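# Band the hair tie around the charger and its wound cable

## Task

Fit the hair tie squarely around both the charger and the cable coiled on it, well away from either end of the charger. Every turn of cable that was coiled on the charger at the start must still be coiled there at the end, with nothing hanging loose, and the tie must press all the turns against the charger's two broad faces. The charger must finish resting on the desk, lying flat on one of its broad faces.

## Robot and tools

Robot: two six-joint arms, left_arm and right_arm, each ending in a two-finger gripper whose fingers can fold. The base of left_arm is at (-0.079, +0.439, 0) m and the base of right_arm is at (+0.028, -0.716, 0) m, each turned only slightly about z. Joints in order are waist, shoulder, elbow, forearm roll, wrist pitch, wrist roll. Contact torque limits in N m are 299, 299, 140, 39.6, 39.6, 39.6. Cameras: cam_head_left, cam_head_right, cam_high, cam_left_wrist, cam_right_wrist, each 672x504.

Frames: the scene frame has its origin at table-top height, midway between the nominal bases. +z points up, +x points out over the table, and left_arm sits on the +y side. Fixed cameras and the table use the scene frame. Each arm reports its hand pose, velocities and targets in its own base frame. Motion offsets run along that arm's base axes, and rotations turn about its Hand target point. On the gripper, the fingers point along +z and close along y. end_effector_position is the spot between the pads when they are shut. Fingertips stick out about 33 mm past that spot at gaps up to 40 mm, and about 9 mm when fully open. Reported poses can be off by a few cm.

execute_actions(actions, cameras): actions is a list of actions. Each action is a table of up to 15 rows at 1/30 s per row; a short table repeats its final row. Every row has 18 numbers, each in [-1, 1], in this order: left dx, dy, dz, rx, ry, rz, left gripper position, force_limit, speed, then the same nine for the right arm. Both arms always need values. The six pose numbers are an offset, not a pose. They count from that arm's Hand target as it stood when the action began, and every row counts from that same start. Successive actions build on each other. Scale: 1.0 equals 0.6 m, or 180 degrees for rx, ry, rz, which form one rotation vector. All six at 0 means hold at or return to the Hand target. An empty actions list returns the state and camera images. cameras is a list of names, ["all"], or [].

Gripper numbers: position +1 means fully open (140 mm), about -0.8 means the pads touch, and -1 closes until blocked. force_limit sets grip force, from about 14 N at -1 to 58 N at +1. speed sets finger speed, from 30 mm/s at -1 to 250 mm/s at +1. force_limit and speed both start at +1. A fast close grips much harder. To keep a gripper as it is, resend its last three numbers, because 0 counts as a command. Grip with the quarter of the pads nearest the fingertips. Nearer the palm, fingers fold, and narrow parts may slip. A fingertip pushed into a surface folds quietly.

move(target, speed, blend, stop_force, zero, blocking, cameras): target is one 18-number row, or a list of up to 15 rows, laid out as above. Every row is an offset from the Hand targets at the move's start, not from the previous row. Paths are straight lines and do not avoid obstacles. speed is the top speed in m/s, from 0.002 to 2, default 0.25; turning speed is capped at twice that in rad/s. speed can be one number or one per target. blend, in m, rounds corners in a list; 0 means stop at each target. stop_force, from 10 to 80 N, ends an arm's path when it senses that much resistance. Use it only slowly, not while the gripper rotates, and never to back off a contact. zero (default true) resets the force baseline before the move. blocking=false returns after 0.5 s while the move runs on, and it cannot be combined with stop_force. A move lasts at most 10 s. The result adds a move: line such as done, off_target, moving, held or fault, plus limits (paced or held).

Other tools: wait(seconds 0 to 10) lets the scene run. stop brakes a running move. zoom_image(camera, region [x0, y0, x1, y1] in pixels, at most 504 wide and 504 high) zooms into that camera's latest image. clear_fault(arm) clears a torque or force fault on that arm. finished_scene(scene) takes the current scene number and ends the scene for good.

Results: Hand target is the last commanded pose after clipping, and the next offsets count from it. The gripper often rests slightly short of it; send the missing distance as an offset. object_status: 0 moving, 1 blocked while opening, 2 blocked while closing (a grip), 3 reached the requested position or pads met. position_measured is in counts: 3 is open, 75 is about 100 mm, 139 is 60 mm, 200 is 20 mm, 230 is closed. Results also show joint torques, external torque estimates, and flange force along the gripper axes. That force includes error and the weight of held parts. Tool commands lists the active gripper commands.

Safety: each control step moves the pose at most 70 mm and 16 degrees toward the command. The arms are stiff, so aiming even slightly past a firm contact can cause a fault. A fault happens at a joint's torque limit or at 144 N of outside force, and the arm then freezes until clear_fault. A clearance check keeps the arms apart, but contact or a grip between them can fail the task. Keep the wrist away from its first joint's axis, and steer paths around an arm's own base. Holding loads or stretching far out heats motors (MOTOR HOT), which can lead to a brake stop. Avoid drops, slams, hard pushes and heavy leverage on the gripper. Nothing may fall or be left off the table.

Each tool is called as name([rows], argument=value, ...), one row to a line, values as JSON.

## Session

execute_actions(actions=[])

Scene clock: 0.00 s.
left_arm: end_effector_position=(+0.7292, -0.6401, +0.3415) position_measured=3 object_status=3 end_effector_quat_wxyz=(-0.070, +0.866, +0.484, +0.105) | right_arm: end_effector_position=(+0.6943, +0.1468, +0.1253) position_measured=3 object_status=3 end_effector_quat_wxyz=(+0.577, -0.520, -0.520, -0.356)
Joint positions: left_arm=[-0.837 0.787 0.652 0.243 1.787 -0.243] | right_arm=[-0.268 0.791 1.677 1.12 1.809 -0.74]
Joint velocities: within noise
Joint torques (N m): no reading
External joint torques (N m): no reading
Flange force (N): no reading
Hand target: left_arm +0.7292, -0.6401, +0.3415; -0.070, +0.866, +0.484, +0.105 | right_arm +0.6943, +0.1468, +0.1253; +0.577, -0.520, -0.520, -0.356
Tool commands: left_gripper/position=+1.0 left_gripper/force_limit=+1.0 left_gripper/speed=+1.0 right_gripper/position=+1.0 right_gripper/force_limit=+1.0 right_gripper/speed=+1.0

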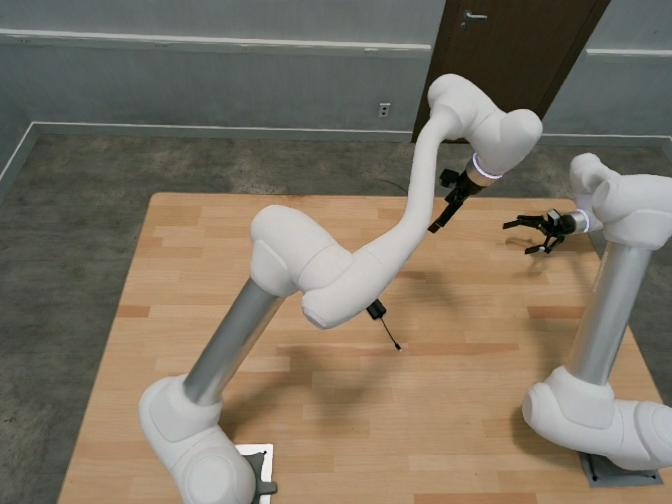

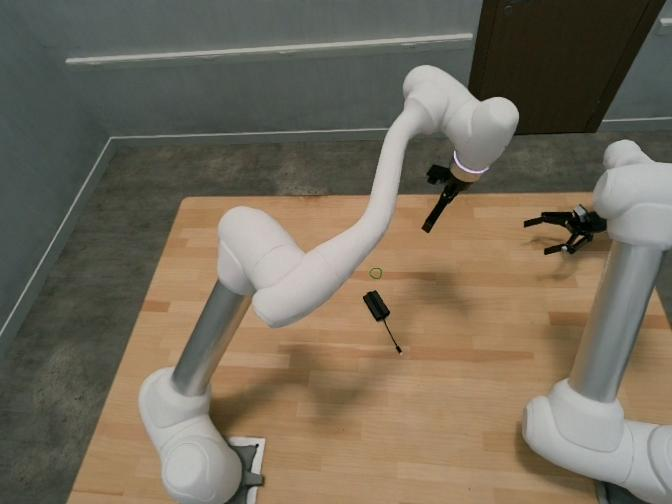

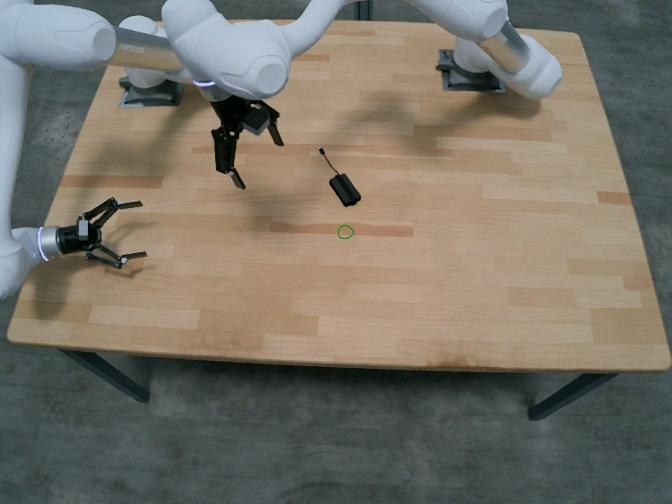

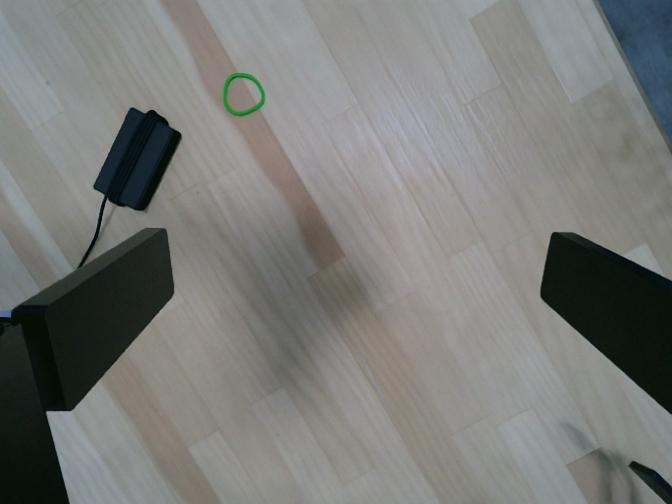

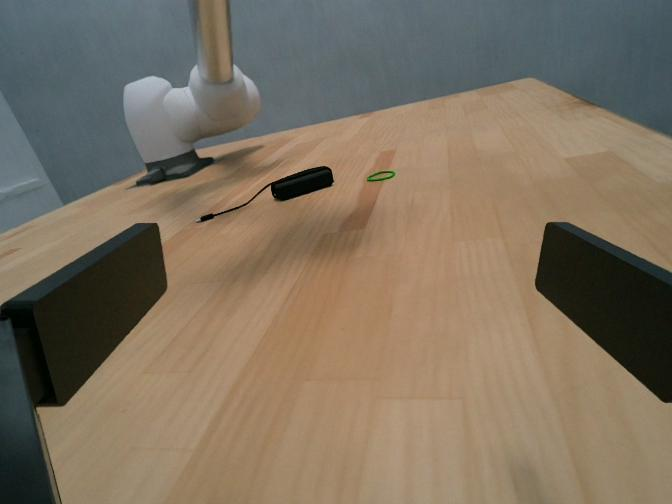

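move([
  [-0.0395,0.3257,-0.1525,-0.047,0.07,-0.323,-0.5,0,0,0,0,0,0,0,0,1,1,1],
  [-0.0395,0.3257,-0.1525,-0.047,0.07,-0.323,-0.5,0,0,-0.354,0.223,0.442,-0.0208,0.4273,-0.0886,-1,1,0],
], speed=0.35, blend=[0.03,0], cameras=["cam_left_wrist","cam_high","cam_head_right"])

zoom_image(camera="cam_high", region=[280, 120, 420, 260])

Scene clock: 23.20 s.
left_arm: end_effector_position=(+0.7055, -0.4447, +0.2500) position_measured=192 object_status=3 end_effector_quat_wxyz=(+0.001, +1.000, +0.000, +0.000) | right_arm: end_effector_position=(+0.4819, +0.2806, +0.3905) position_measured=233 object_status=3 end_effector_quat_wxyz=(+0.707, -0.707, +0.011, -0.012)
Joint positions: left_arm=[-0.603 0.481 1.305 -0.001 1.354 0.969] | right_arm=[-0.182 0.099 2.216 1.469 1.68 0.819]
Joint torques (N m): left_arm=[-1.48 -91.05 -40.1 4.23 0.19 0.3] | right_arm=[-2.04 -45.19 -33.26 2.82 1.65 -0.35]
External joint torques (N m): left_arm=[1.76 1.3 -1.28 0.05 -0.24 -0.3] | right_arm=[2 1.15 -0.4 -0.45 0.26 0.3]
Flange force (N): left_arm=[5.3 1.3 -0.8] | right_arm=[2.9 0.6 3.0]
Hand target: left_arm +0.7055, -0.4447, +0.2500; +0.001, +1.000, +0.000, +0.000 | right_arm +0.4819, +0.2806, +0.3905; +0.707, -0.707, +0.011, -0.012
Off the commanded pose: left_arm 0.000 m, 0 deg | right_arm 0.000 m, 0 deg.
move: done
Images, in order (width x height): cam_head_right 672x504, cam_high 672x504, cam_left_wrist 672x504.

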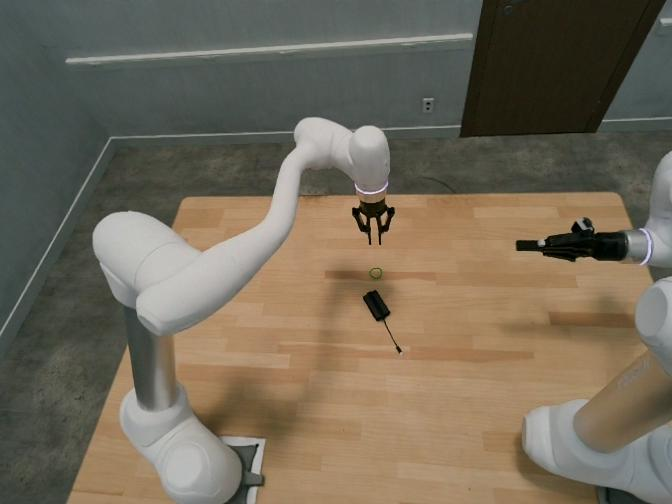

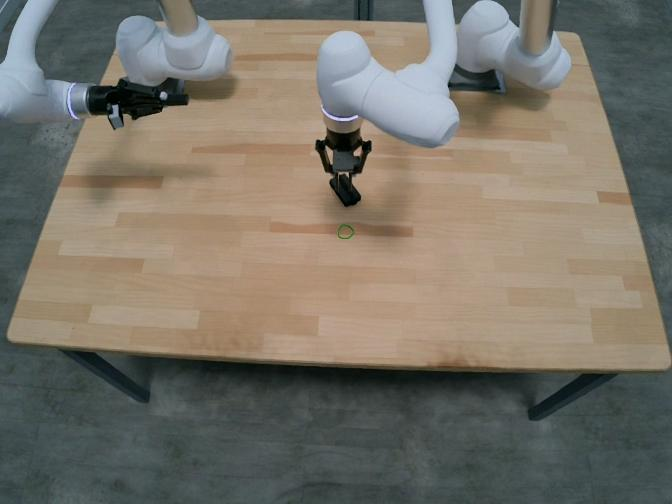

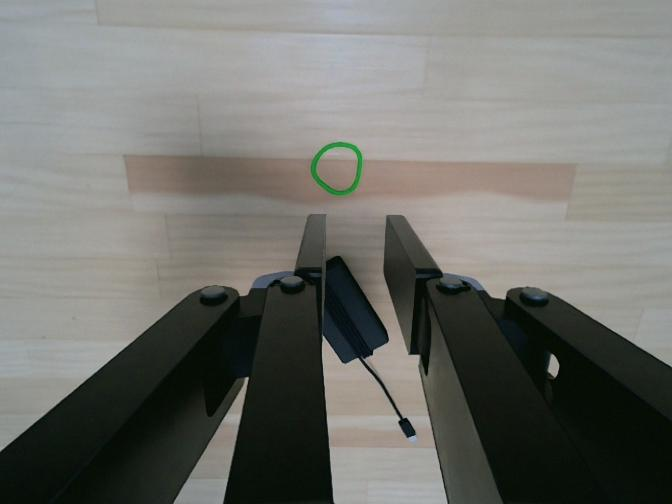

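Scaled by 3.600.

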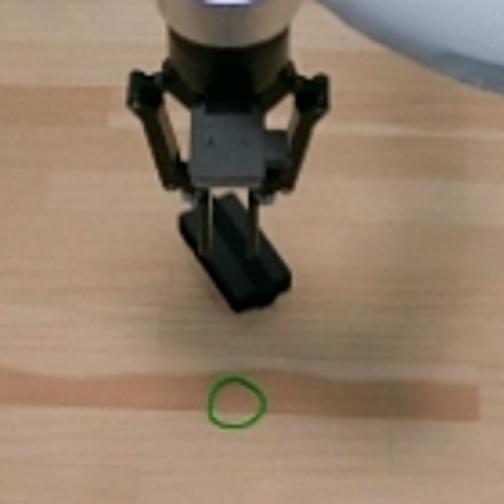

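move([
  [0.01,0.0483,0,0,0,0,-0.5,-1,-0.5,0,0,0,0,0,0,-1,1,0],
  [0.01,0.0483,-0.31,0,0,0,-0.5,-1,-0.5,0,0,0,0,0,0,-1,1,0],
], speed=0.15, cameras=["cam_left_wrist","cam_high"])

zoom_image(camera="cam_high", region=[290, 180, 410, 280])

zoom_image(camera="cam_left_wrist", region=[240, 160, 500, 360])

Scene clock: 32.80 s.
left_arm: end_effector_position=(+0.7116, -0.4158, +0.0641) position_measured=192 object_status=3 end_effector_quat_wxyz=(+0.001, +1.000, +0.000, +0.000) | right_arm: end_effector_position=(+0.4819, +0.2806, +0.3905) position_measured=233 object_status=3 end_effector_quat_wxyz=(+0.707, -0.707, +0.011, -0.012)
Joint positions: left_arm=[-0.57 0.575 1.513 -0.002 1.053 1.002] | right_arm=[-0.182 0.099 2.216 1.469 1.68 0.819]
Joint torques (N m): left_arm=[-1.41 -94.89 -35.76 3.71 0.19 0.33] | right_arm=[-2.09 -45.16 -33.38 2.85 1.65 -0.35]
External joint torques (N m): left_arm=[1.56 1.21 -1.08 0.09 -0.24 -0.33] | right_arm=[1.96 1.44 -0.22 -0.48 0.25 0.3]
Flange force (N): left_arm=[4.3 0.8 0.6] | right_arm=[3.0 1.2 2.9]
Hand target: left_arm +0.7115, -0.4157, +0.0640; +0.001, +1.000, +0.000, +0.000 | right_arm +0.4819, +0.2806, +0.3905; +0.707, -0.707, +0.011, -0.012
Off the commanded pose: left_arm 0.000 m, 0 deg | right_arm 0.000 m, 0 deg.
move: done
Images, in order (width x height): cam_high 672x504, cam_left_wrist 672x504.

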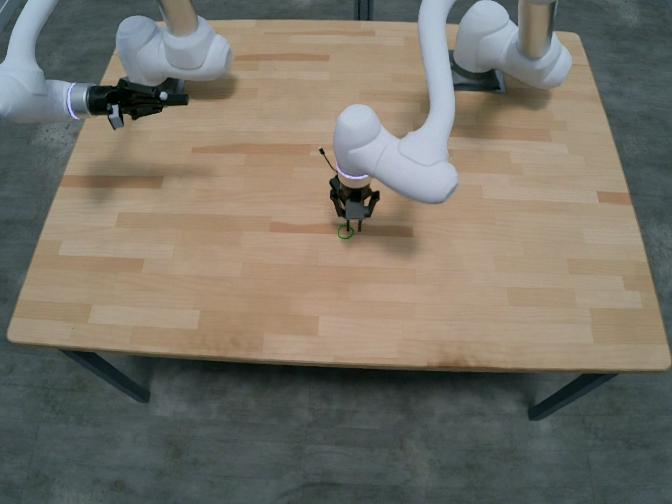

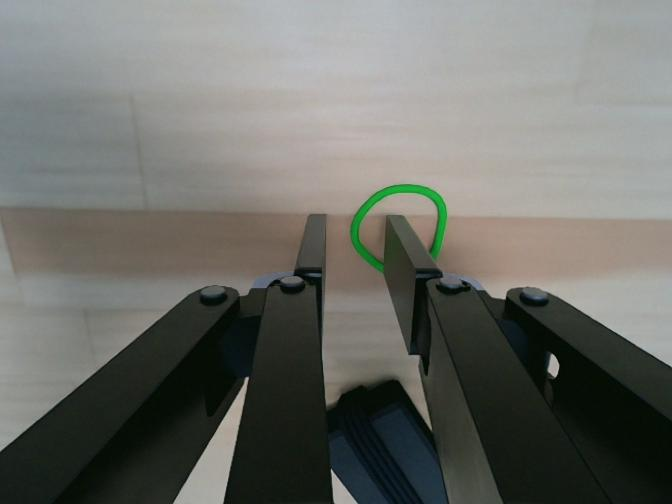

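Scaled by 4.200.

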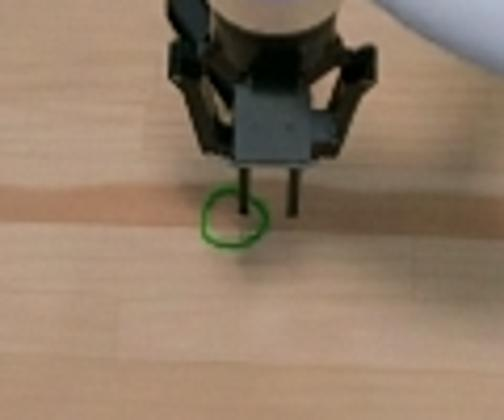

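Scaled by 1.938.

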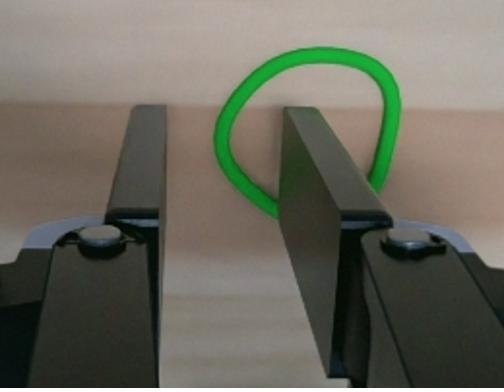

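move(target=[0.003,0,-0.0458,0,0,0,-0.5,-1,-0.5,0,0,0,0,0,0,-1,1,0], speed=0.06)

move(target=[0,0,-0.01,0,0,0,-0.5,-1,-0.5,0,0,0,0,0,0,-1,1,0], speed=0.008, stop_force=10, cameras=["cam_left_wrist"])

zoom_image(camera="cam_left_wrist", region=[240, 160, 500, 360])

Scene clock: 37.70 s.
left_arm: end_effector_position=(+0.7134, -0.4157, +0.0366) position_measured=192 object_status=3 end_effector_quat_wxyz=(+0.001, +1.000, +0.000, +0.000) | right_arm: end_effector_position=(+0.4819, +0.2806, +0.3905) position_measured=233 object_status=3 end_effector_quat_wxyz=(+0.707, -0.707, +0.011, -0.012)
Joint positions: left_arm=[-0.569 0.6 1.527 -0.001 1.014 1.003] | right_arm=[-0.182 0.099 2.216 1.469 1.68 0.819]
Joint torques (N m): left_arm=[-1.46 -96.06 -34.87 3.64 0.21 0.29] | right_arm=[-2.08 -45.27 -33.28 2.79 1.63 -0.37]
External joint torques (N m): left_arm=[1.38 1.37 -1.04 0.07 -0.26 -0.29] | right_arm=[2 1.21 -0.53 -0.41 0.29 0.32]
Flange force (N): left_arm=[4.3 0.9 0.9] | right_arm=[3.2 0.5 3.0]
Hand target: left_arm +0.7133, -0.4157, +0.0366; +0.001, +1.000, +0.000, +0.000 | right_arm +0.4819, +0.2806, +0.3905; +0.707, -0.707, +0.011, -0.012
Off the commanded pose: left_arm 0.000 m, 0 deg | right_arm 0.000 m, 0 deg.
move: done

Scene clock: 38.57 s.
left_arm: end_effector_position=(+0.7134, -0.4157, +0.0342) position_measured=192 object_status=3 end_effector_quat_wxyz=(+0.001, +1.000, +0.000, +0.000) | right_arm: end_effector_position=(+0.4819, +0.2806, +0.3905) position_measured=233 object_status=3 end_effector_quat_wxyz=(+0.707, -0.707, +0.011, -0.012)
Joint positions: left_arm=[-0.569 0.602 1.529 -0.001 1.01 1.003] | right_arm=[-0.182 0.099 2.216 1.469 1.68 0.819]
Joint torques (N m): left_arm=[-1.51 -84.02 -30.18 3.56 -1.33 0.39] | right_arm=[-2.2 -45.23 -33.29 2.79 1.64 -0.35]
External joint torques (N m): left_arm=[1.79 -10.87 -5.67 0.15 1.28 -0.39] | right_arm=[2.29 0.9 -0.49 -0.42 0.28 0.31]
Flange force (N): left_arm=[0.9 -1.4 -14.7] | right_arm=[2.8 0.2 3.6]
Hand target: left_arm +0.7134, -0.4157, +0.0342; +0.001, +1.000, +0.000, +0.000 (not the last commanded pose) | right_arm +0.4819, +0.2806, +0.3905; +0.707, -0.707, +0.011, -0.012
Off the commanded pose: left_arm 0.004 m, 0 deg | right_arm 0.000 m, 0 deg.
move: contact (left_arm)
Images, in order (width x height): cam_left_wrist 672x504.

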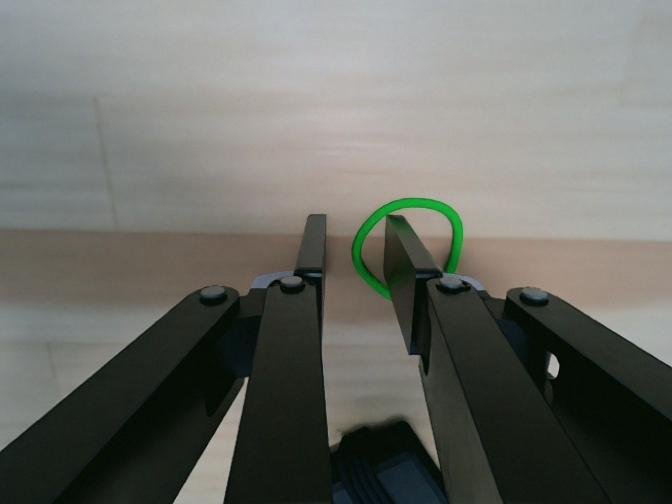

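Scaled by 1.938.

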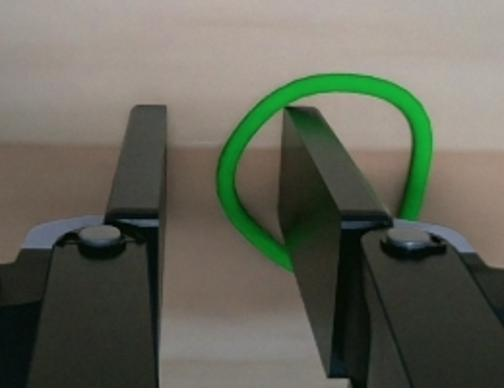

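move([
  [0,0,0.001,0,0,0,-0.5,-1,-0.5,0,0,0,0,0,0,-1,1,0],
  [0,0,0.001,0,0,0,-1,-0.5,-0.8,0,0,0,0,0,0,-1,1,0],
], speed=0.008)

move(target=[0,0,0.1,0,0,0,-1,-0.5,-0.8,0,0,0,0,0,0,-1,1,0], speed=0.05, cameras=["cam_left_wrist"])

zoom_image(camera="cam_left_wrist", region=[240, 160, 500, 360])

Scene clock: 43.37 s.
left_arm: end_effector_position=(+0.7134, -0.4157, +0.0348) position_measured=226 object_status=2 end_effector_quat_wxyz=(+0.001, +1.000, +0.000, +0.000) | right_arm: end_effector_position=(+0.4819, +0.2806, +0.3905) position_measured=233 object_status=3 end_effector_quat_wxyz=(+0.707, -0.707, +0.011, -0.012)
Joint positions: left_arm=[-0.569 0.601 1.528 -0.001 1.011 1.003] | right_arm=[-0.182 0.099 2.216 1.469 1.68 0.819]
Joint torques (N m): left_arm=[-1.35 -95.81 -34.55 3.66 0.17 0.3] | right_arm=[-2.32 -45.41 -33.25 2.8 1.68 -0.31]
External joint torques (N m): left_arm=[1.97 0.81 -1.33 0.05 -0.22 -0.3] | right_arm=[2.26 0.82 -0.64 -0.41 0.24 0.26]
Flange force (N): left_arm=[4.6 0.3 0.2] | right_arm=[2.9 0.0 3.6]
Hand target: left_arm +0.7134, -0.4157, +0.0348; +0.001, +1.000, +0.000, +0.000 | right_arm +0.4819, +0.2806, +0.3905; +0.707, -0.707, +0.011, -0.012
Off the commanded pose: left_arm 0.000 m, 0 deg | right_arm 0.000 m, 0 deg.
move: done

Scene clock: 44.83 s.
left_arm: end_effector_position=(+0.7134, -0.4157, +0.0948) position_measured=226 object_status=2 end_effector_quat_wxyz=(+0.001, +1.000, +0.000, +0.000) | right_arm: end_effector_position=(+0.4819, +0.2806, +0.3905) position_measured=233 object_status=3 end_effector_quat_wxyz=(+0.707, -0.707, +0.011, -0.012)
Joint positions: left_arm=[-0.569 0.554 1.486 -0.001 1.101 1.003] | right_arm=[-0.182 0.099 2.216 1.469 1.68 0.819]
Joint torques (N m): left_arm=[-1.44 -93.66 -36.52 3.81 0.14 0.3] | right_arm=[-2.01 -45.03 -33.23 2.78 1.64 -0.37]
External joint torques (N m): left_arm=[1.92 1.09 -1.21 0.09 -0.19 -0.3] | right_arm=[2.15 0.62 -0.5 -0.43 0.28 0.32]
Flange force (N): left_arm=[4.8 0.5 0.1] | right_arm=[2.4 -0.3 3.4]
Hand target: left_arm +0.7134, -0.4157, +0.0948; +0.001, +1.000, +0.000, +0.000 | right_arm +0.4819, +0.2806, +0.3905; +0.707, -0.707, +0.011, -0.012
Off the commanded pose: left_arm 0.000 m, 0 deg | right_arm 0.000 m, 0 deg.
move: done
Images, in order (width x height): cam_left_wrist 672x504.

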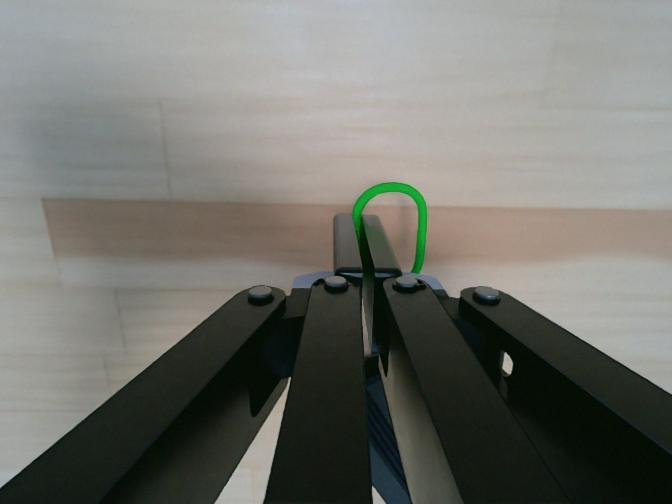

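Scaled by 1.938.

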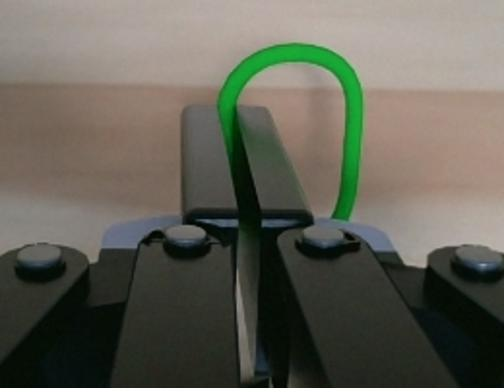

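move([
  [-0.05,0.02,0.4,0,0,0,-1,-0.5,-0.8,0,0,0,0,0,0,-1,1,0],
  [-0.2257,0.0528,0.48,0,0,1,-1,-0.5,-0.8,0,0,0,0,0,0,-1,1,0],
  [-0.2257,0.0528,0.53,0,0.7071,0.7071,-1,-0.5,-0.8,0,0.2,0,0,0,0,-1,1,0],
], speed=0.35, blend=[0.04,0,0])

move(target=[0,0,0,0,0,0,-1,-0.5,-0.8,0.0213,0.4323,0.0078,0,0,0,-1,1,0], speed=0.2, cameras=["cam_left_wrist","cam_right_wrist","cam_high"])

zoom_image(camera="cam_right_wrist", region=[250, 80, 470, 280])

zoom_image(camera="cam_left_wrist", region=[270, 100, 490, 300])

zoom_image(camera="cam_high", region=[310, 70, 400, 140])

Scene clock: 61.53 s.
left_arm: end_effector_position=(+0.5780, -0.3840, +0.4128) position_measured=226 object_status=2 end_effector_quat_wxyz=(+0.000, +0.000, +0.708, -0.707) | right_arm: end_effector_position=(+0.4820, +0.4006, +0.3905) position_measured=233 object_status=3 end_effector_quat_wxyz=(+0.707, -0.707, +0.011, -0.012)
Joint positions: left_arm=[-0.148 0.225 2.008 -1.661 1.453 -0.903] | right_arm=[0.071 0.102 2.213 1.642 1.494 0.823]
Joint torques (N m): left_arm=[-0.1 -55.99 -30.03 -2.78 1.87 0.16] | right_arm=[-2.09 -46.51 -33.99 2.24 1.63 -0.35]
External joint torques (N m): left_arm=[-0.11 1.78 -1.04 0.28 -0.13 -0.21] | right_arm=[2.15 0.95 -0.57 -0.42 0.28 0.3]
Flange force (N): left_arm=[-4.5 0.6 0.5] | right_arm=[2.1 0.1 3.9]
Hand target: left_arm +0.5780, -0.3840, +0.4128; +0.000, +0.000, +0.708, -0.707 | right_arm +0.4819, +0.4006, +0.3905; +0.707, -0.707, +0.011, -0.012
Off the commanded pose: left_arm 0.000 m, 0 deg | right_arm 0.000 m, 0 deg.
move: done

Scene clock: 63.20 s.
left_arm: end_effector_position=(+0.5780, -0.3840, +0.4128) position_measured=226 object_status=2 end_effector_quat_wxyz=(+0.000, +0.000, +0.708, -0.707) | right_arm: end_effector_position=(+0.4947, +0.6599, +0.3952) position_measured=233 object_status=3 end_effector_quat_wxyz=(+0.707, -0.707, +0.011, -0.012)
Joint positions: left_arm=[-0.148 0.225 2.008 -1.661 1.453 -0.903] | right_arm=[0.536 0.251 2.015 1.96 1.144 0.789]
Joint torques (N m): left_arm=[-1.39 -56.22 -30.05 -2.72 1.89 0.25] | right_arm=[-1.85 -64.64 -36.49 0.87 1.67 -0.36]
External joint torques (N m): left_arm=[1.59 1.96 -0.99 0.24 -0.17 -0.3] | right_arm=[1.98 1.89 -0.11 -0.36 0.31 0.31]
Flange force (N): left_arm=[-5.1 0.7 -2.4] | right_arm=[1.1 1.4 3.8]
Hand target: left_arm +0.5780, -0.3840, +0.4128; +0.000, +0.000, +0.708, -0.707 | right_arm +0.4947, +0.6599, +0.3951; +0.707, -0.707, +0.011, -0.012
Off the commanded pose: left_arm 0.000 m, 0 deg | right_arm 0.000 m, 0 deg.
move: done
Images, in order (width x height): cam_high 672x504, cam_left_wrist 672x504, cam_right_wrist 672x504.

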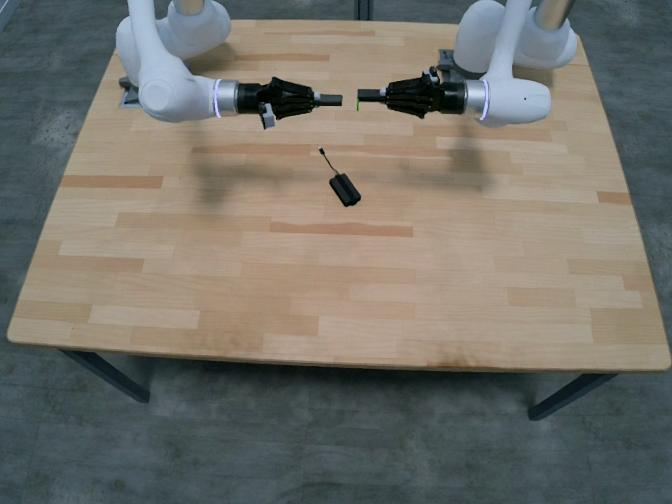

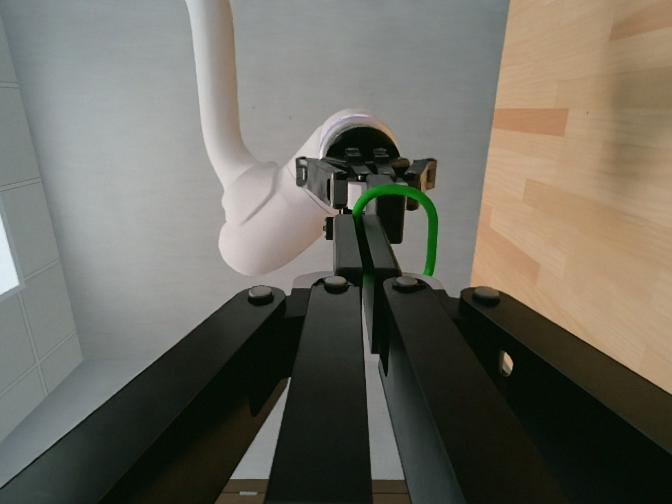

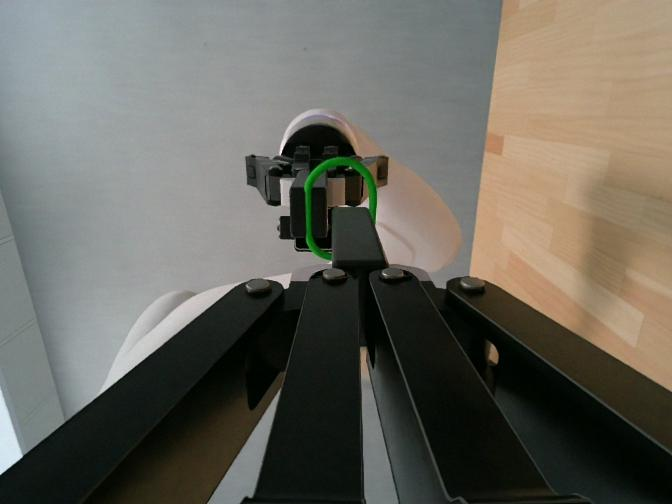

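Scaled by 2.291.

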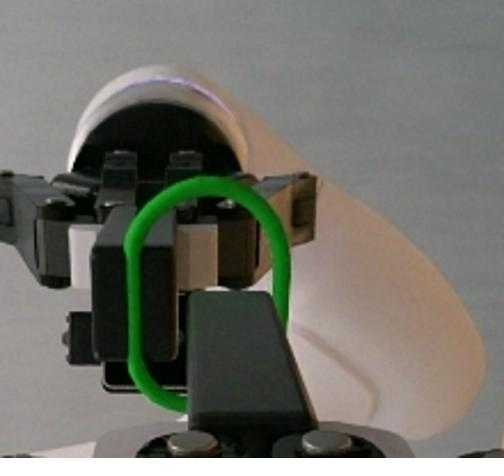

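Scaled by 2.291.

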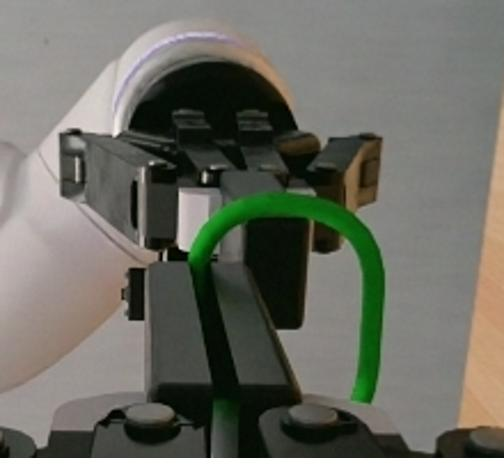

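Scaled by 5.600.

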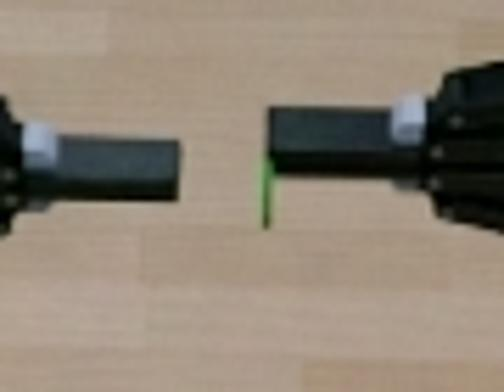

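move(target=[0,0,0,0,0,0,-1,-0.5,-0.8,0.0015,0.0667,0,0,0,0,-1,1,0], speed=0.05, cameras=["cam_left_wrist","cam_right_wrist","cam_high"])

zoom_image(camera="cam_right_wrist", region=[250, 80, 470, 280])

zoom_image(camera="cam_left_wrist", region=[270, 100, 490, 300])

zoom_image(camera="cam_high", region=[310, 70, 400, 140])

Scene clock: 76.07 s.
left_arm: end_effector_position=(+0.5780, -0.3840, +0.4128) position_measured=226 object_status=2 end_effector_quat_wxyz=(+0.000, +0.000, +0.708, -0.707) | right_arm: end_effector_position=(+0.4956, +0.6999, +0.3951) position_measured=233 object_status=3 end_effector_quat_wxyz=(+0.707, -0.707, +0.011, -0.012)
Joint positions: left_arm=[-0.148 0.225 2.008 -1.661 1.453 -0.903] | right_arm=[0.592 0.284 1.97 1.998 1.099 0.783]
Joint torques (N m): left_arm=[-1.26 -56.39 -29.97 -2.7 1.86 0.29] | right_arm=[-2.17 -68.38 -36.66 0.72 1.72 -0.33]
External joint torques (N m): left_arm=[1.2 2.1 -1.1 0.19 -0.13 -0.34] | right_arm=[2.26 2.02 -0.45 -0.38 0.27 0.28]
Flange force (N): left_arm=[-5.5 0.7 -1.7] | right_arm=[1.3 1.2 4.6]
Hand target: left_arm +0.5780, -0.3840, +0.4128; +0.000, +0.000, +0.708, -0.707 | right_arm +0.4956, +0.7000, +0.3951; +0.707, -0.707, +0.011, -0.012
Off the commanded pose: left_arm 0.000 m, 0 deg | right_arm 0.000 m, 0 deg.
move: done
Images, in order (width x height): cam_high 672x504, cam_left_wrist 672x504, cam_right_wrist 672x504.

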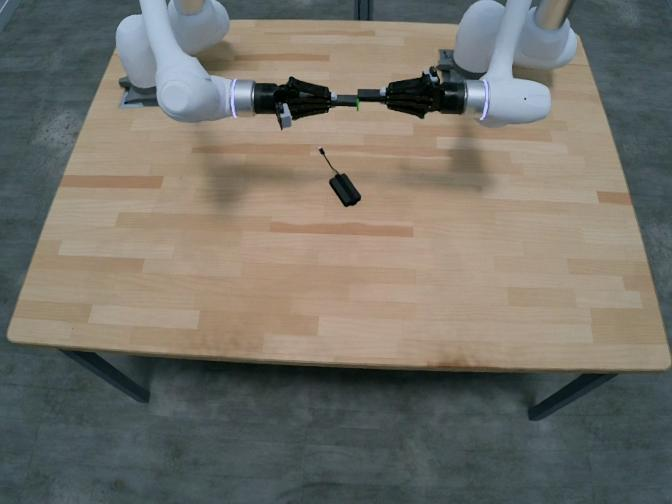

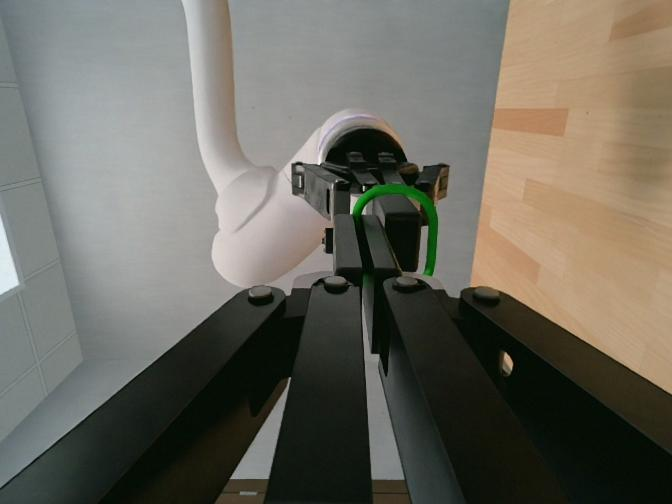

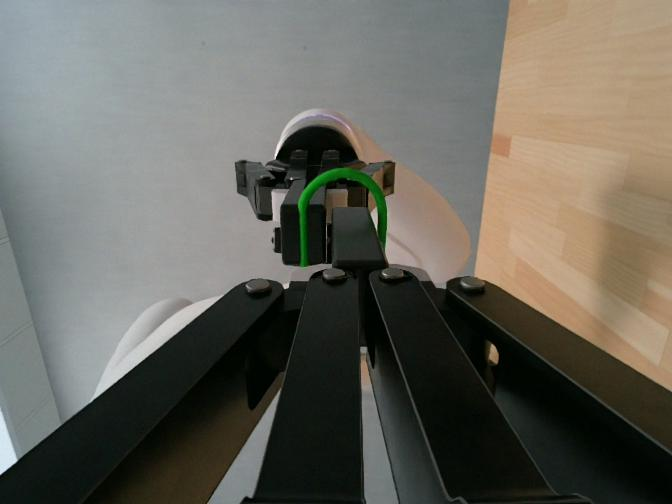

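Scaled by 2.291.

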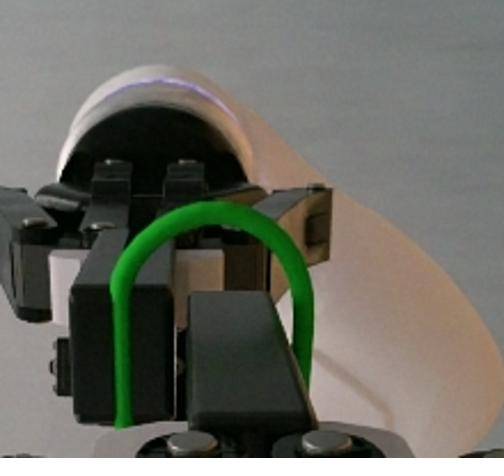

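Scaled by 2.291.

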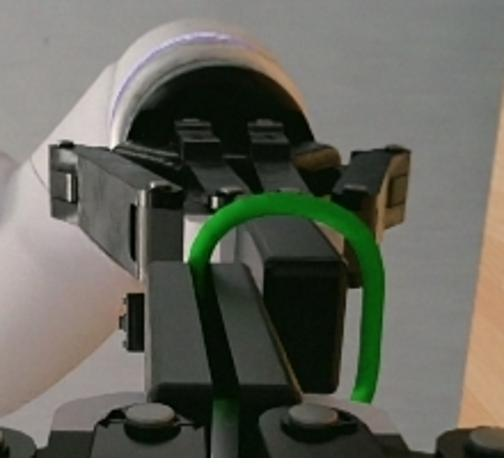

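Scaled by 5.600.

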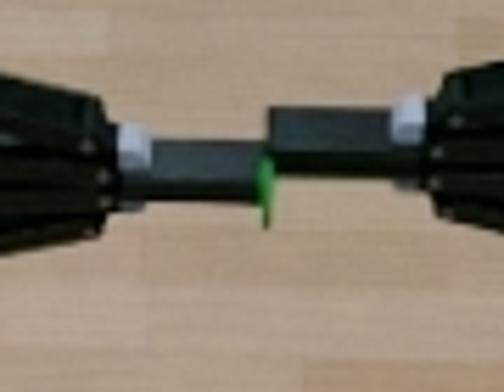

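move(target=[0,0,0,0,0,0,-1,-0.5,-0.8,-0.002,0.04,0,0,0,0,-1,1,0], speed=0.03, cameras=["cam_left_wrist","cam_right_wrist","cam_high"])

zoom_image(camera="cam_left_wrist", region=[270, 100, 490, 300])

zoom_image(camera="cam_high", region=[310, 70, 400, 140])

Scene clock: 81.50 s.
left_arm: end_effector_position=(+0.5780, -0.3840, +0.4128) position_measured=226 object_status=2 end_effector_quat_wxyz=(+0.000, +0.000, +0.708, -0.707) | right_arm: end_effector_position=(+0.4944, +0.7240, +0.3951) position_measured=233 object_status=3 end_effector_quat_wxyz=(+0.707, -0.707, +0.011, -0.012)
Joint positions: left_arm=[-0.148 0.225 2.008 -1.661 1.453 -0.903] | right_arm=[0.625 0.302 1.943 2.021 1.072 0.778]
Joint torques (N m): left_arm=[-1.23 -56.32 -30.09 -2.73 1.92 0.26] | right_arm=[-2.26 -70.72 -36.78 0.6 1.72 -0.37]
External joint torques (N m): left_arm=[1.21 1.95 -1.01 0.21 -0.19 -0.3] | right_arm=[2.41 1.97 -0.5 -0.38 0.28 0.32]
Flange force (N): left_arm=[-5.1 0.6 -1.7] | right_arm=[1.2 1.0 4.8]
Hand target: left_arm +0.5780, -0.3840, +0.4128; +0.000, +0.000, +0.708, -0.707 | right_arm +0.4944, +0.7240, +0.3951; +0.707, -0.707, +0.011, -0.012
Off the commanded pose: left_arm 0.000 m, 0 deg | right_arm 0.000 m, 0 deg.
move: done
Images, in order (width x height): cam_high 672x504, cam_left_wrist 672x504, cam_right_wrist 672x504.

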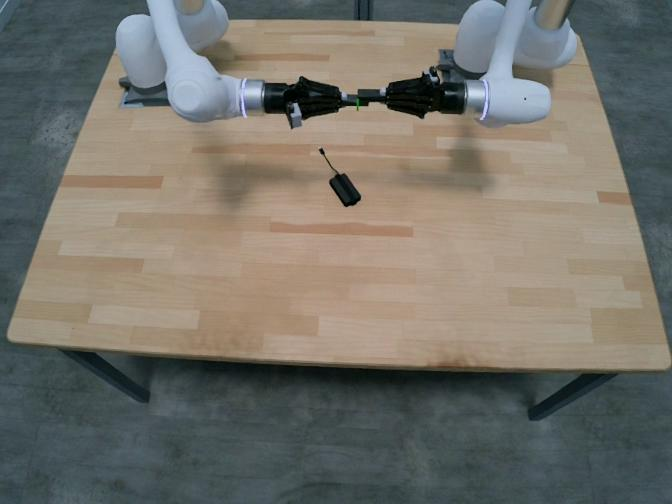

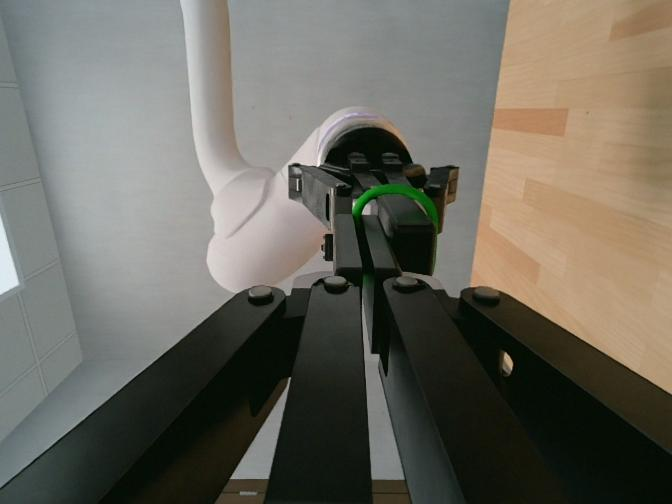

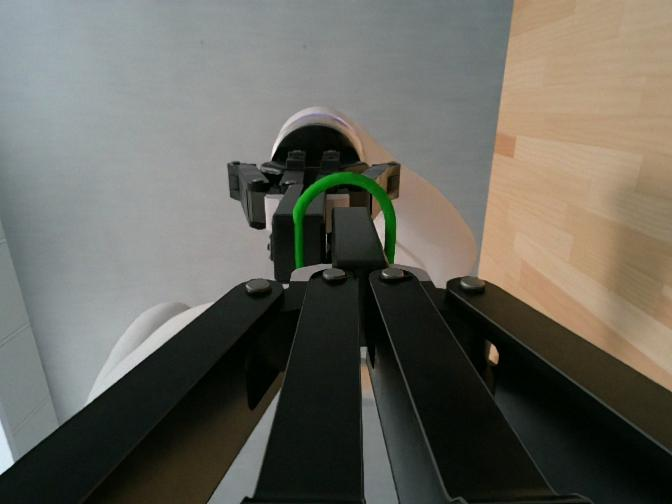

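Scaled by 2.291.

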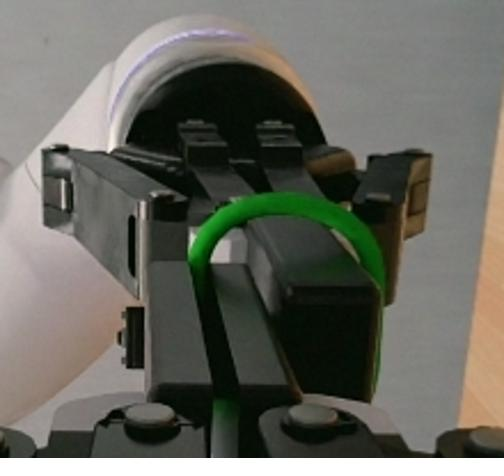

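Scaled by 5.600.

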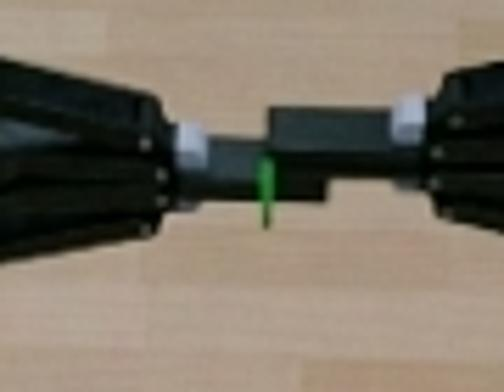

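move([
  [0,0,0,0,0,0,-1,-0.5,-0.8,0,-0.01,-0.009,0,0,0,-1,1,0],
  [0,0,0,0,0,0,-1,-0.5,-0.8,0,-0.01,-0.009,0,0,0,-0.75,-1,-1],
  [0,0,0,0,0,0,-1,-0.5,-0.8,0,-0.01,-0.025,0,0,0,-0.75,-1,-1],
  [0,0,0,0,0,0,-1,-0.5,-0.8,0,-0.01,-0.025,0,0,0,-0.6,-1,-1],
  [0,0,0,0,0,0,-0.69,-1,-1,0,-0.01,-0.025,0,0,0,-0.6,-1,-1],
], speed=0.03, cameras=["cam_left_wrist","cam_right_wrist","cam_high"])

zoom_image(camera="cam_right_wrist", region=[200, 140, 500, 340])

zoom_image(camera="cam_high", region=[310, 70, 400, 140])

Scene clock: 89.53 s.
left_arm: end_effector_position=(+0.5780, -0.3840, +0.4128) position_measured=215 object_status=0 end_effector_quat_wxyz=(+0.000, +0.000, +0.708, -0.707) | right_arm: end_effector_position=(+0.4944, +0.7179, +0.3801) position_measured=205 object_status=3 end_effector_quat_wxyz=(+0.707, -0.707, +0.011, -0.012)
Joint positions: left_arm=[-0.148 0.225 2.008 -1.661 1.453 -0.903] | right_arm=[0.618 0.314 1.961 2.029 1.091 0.751]
Joint torques (N m): left_arm=[-1.18 -56.42 -29.93 -2.72 1.89 0.27] | right_arm=[-2.02 -71.05 -35.97 0.6 1.77 -0.34]
External joint torques (N m): left_arm=[1.45 1.76 -1.18 0.23 -0.16 -0.32] | right_arm=[1.92 2.25 -0.6 -0.39 0.27 0.29]
Flange force (N): left_arm=[-5.2 0.2 -2.1] | right_arm=[2.0 1.5 4.5]
Hand target: left_arm +0.5780, -0.3840, +0.4128; +0.000, +0.000, +0.708, -0.707 | right_arm +0.4944, +0.7180, +0.3801; +0.707, -0.707, +0.011, -0.012
Off the commanded pose: left_arm 0.000 m, 0 deg | right_arm 0.000 m, 0 deg.
move: done
Images, in order (width x height): cam_high 672x504, cam_left_wrist 672x504, cam_right_wrist 672x504.

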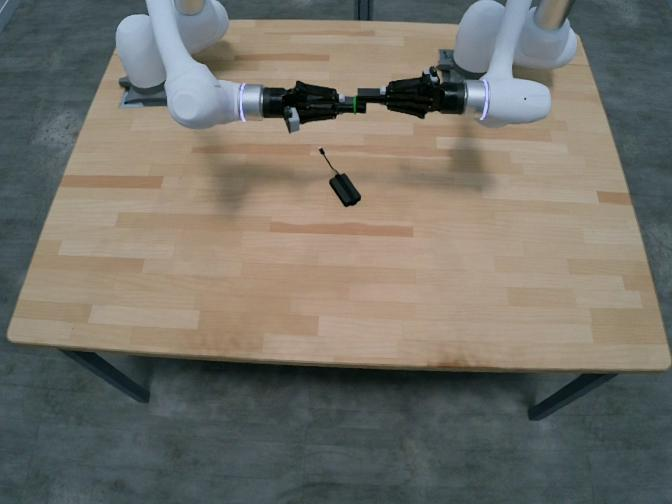

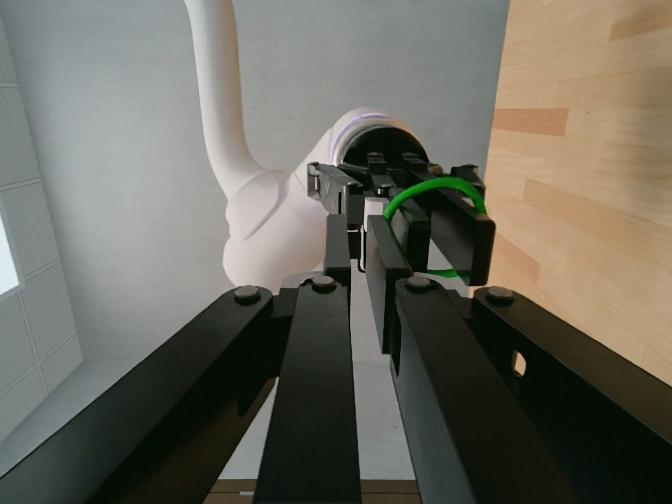

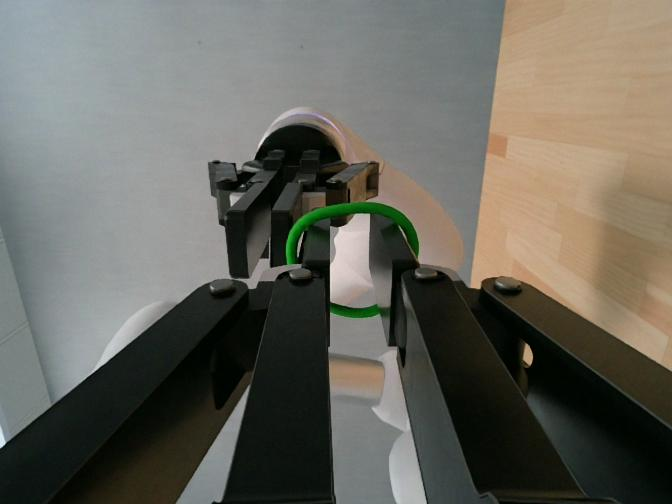

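Scaled by 1.680.

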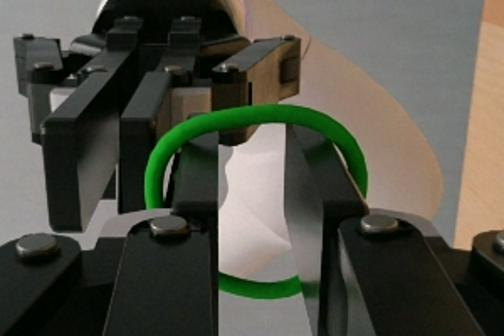

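Scaled by 5.600.

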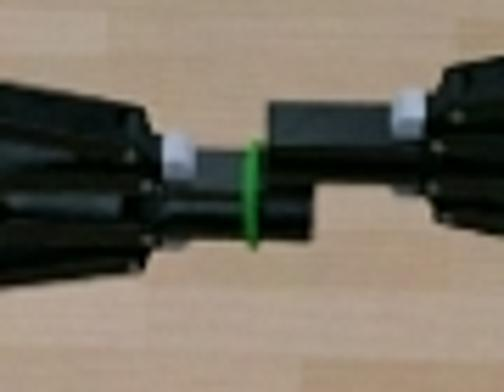

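move([
  [0,0.1,0,0,0,0,-0.69,-1,-1,0,-0.42,0.05,0,0,0,-0.6,-1,-1],
  [-0.1053,-0.1288,-0.2047,0.4859,0.1393,0.1393,1,0,0,0,-0.42,0.05,-0.016,-0.4997,0,-0.3,-1,-1],
], speed=0.3, cameras=["cam_left_wrist","cam_right_wrist","cam_high"])

zoom_image(camera="cam_right_wrist", region=[200, 140, 500, 340])

Scene clock: 111.27 s.
left_arm: end_effector_position=(+0.5148, -0.4613, +0.2900) position_measured=3 object_status=0 end_effector_quat_wxyz=(+0.000, -0.275, +0.961, +0.001) | right_arm: end_effector_position=(+0.4944, +0.4659, +0.4101) position_measured=167 object_status=3 end_effector_quat_wxyz=(+0.492, -0.507, -0.492, -0.509)
Joint positions: left_arm=[-0.781 0.241 1.569 0 1.334 -2.909] | right_arm=[0.201 0.116 2.151 1.723 1.394 -0.711]
Joint torques (N m): left_arm=[-1.04 -67.53 -39.77 4.14 0.23 0.31] | right_arm=[-2.32 -49.28 -35.45 1.98 1.57 -0.29]
External joint torques (N m): left_arm=[1.04 1.74 -1.26 0.03 -0.22 -0.31] | right_arm=[2.16 2.03 -0.37 -0.4 0.24 0.29]
Flange force (N): left_arm=[-2.5 -4.7 -0.7] | right_arm=[-1.5 2.8 4.4]
Hand target: left_arm +0.5148, -0.4613, +0.2900; +0.000, -0.275, +0.961, +0.001 | right_arm +0.4944, +0.4660, +0.4101; +0.492, -0.507, -0.492, -0.509
Off the commanded pose: left_arm 0.000 m, 0 deg | right_arm 0.000 m, 0 deg.
move: done
Images, in order (width x height): cam_high 672x504, cam_left_wrist 672x504, cam_right_wrist 672x504.

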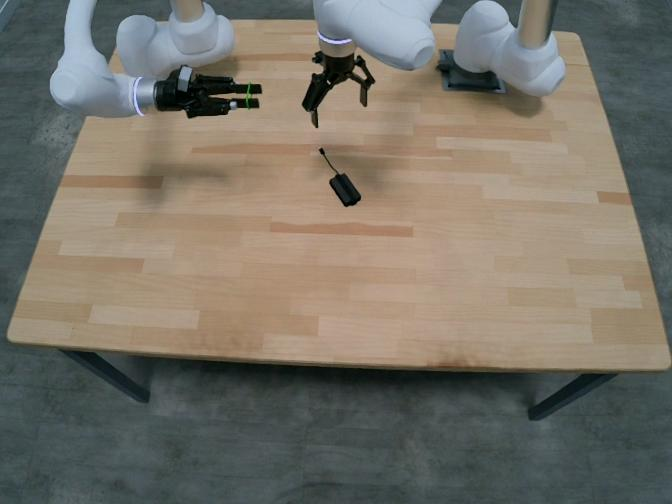

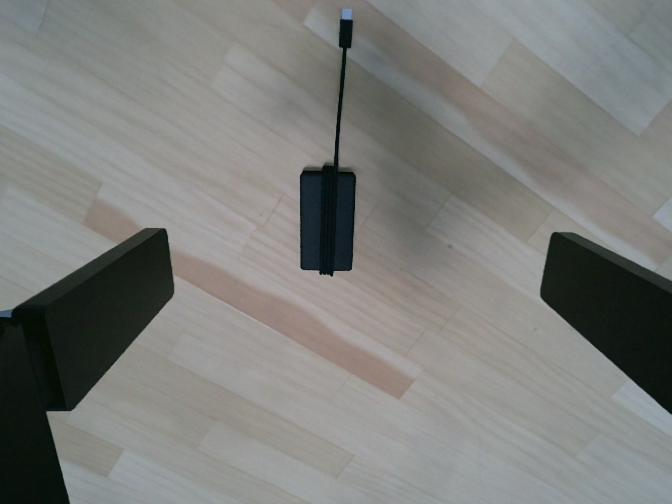

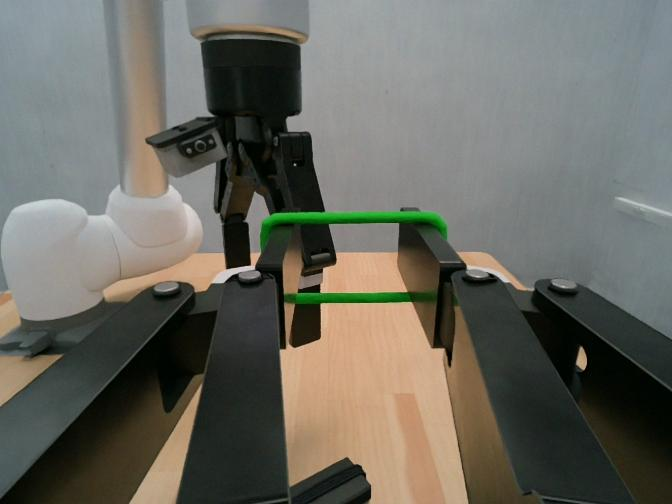

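Scaled by 1.680.

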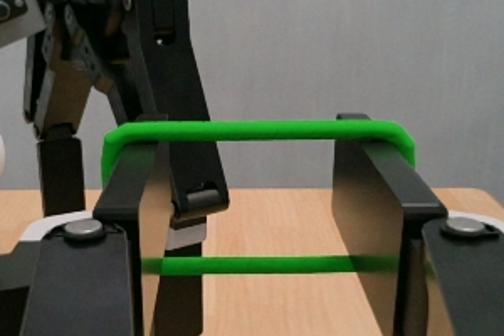

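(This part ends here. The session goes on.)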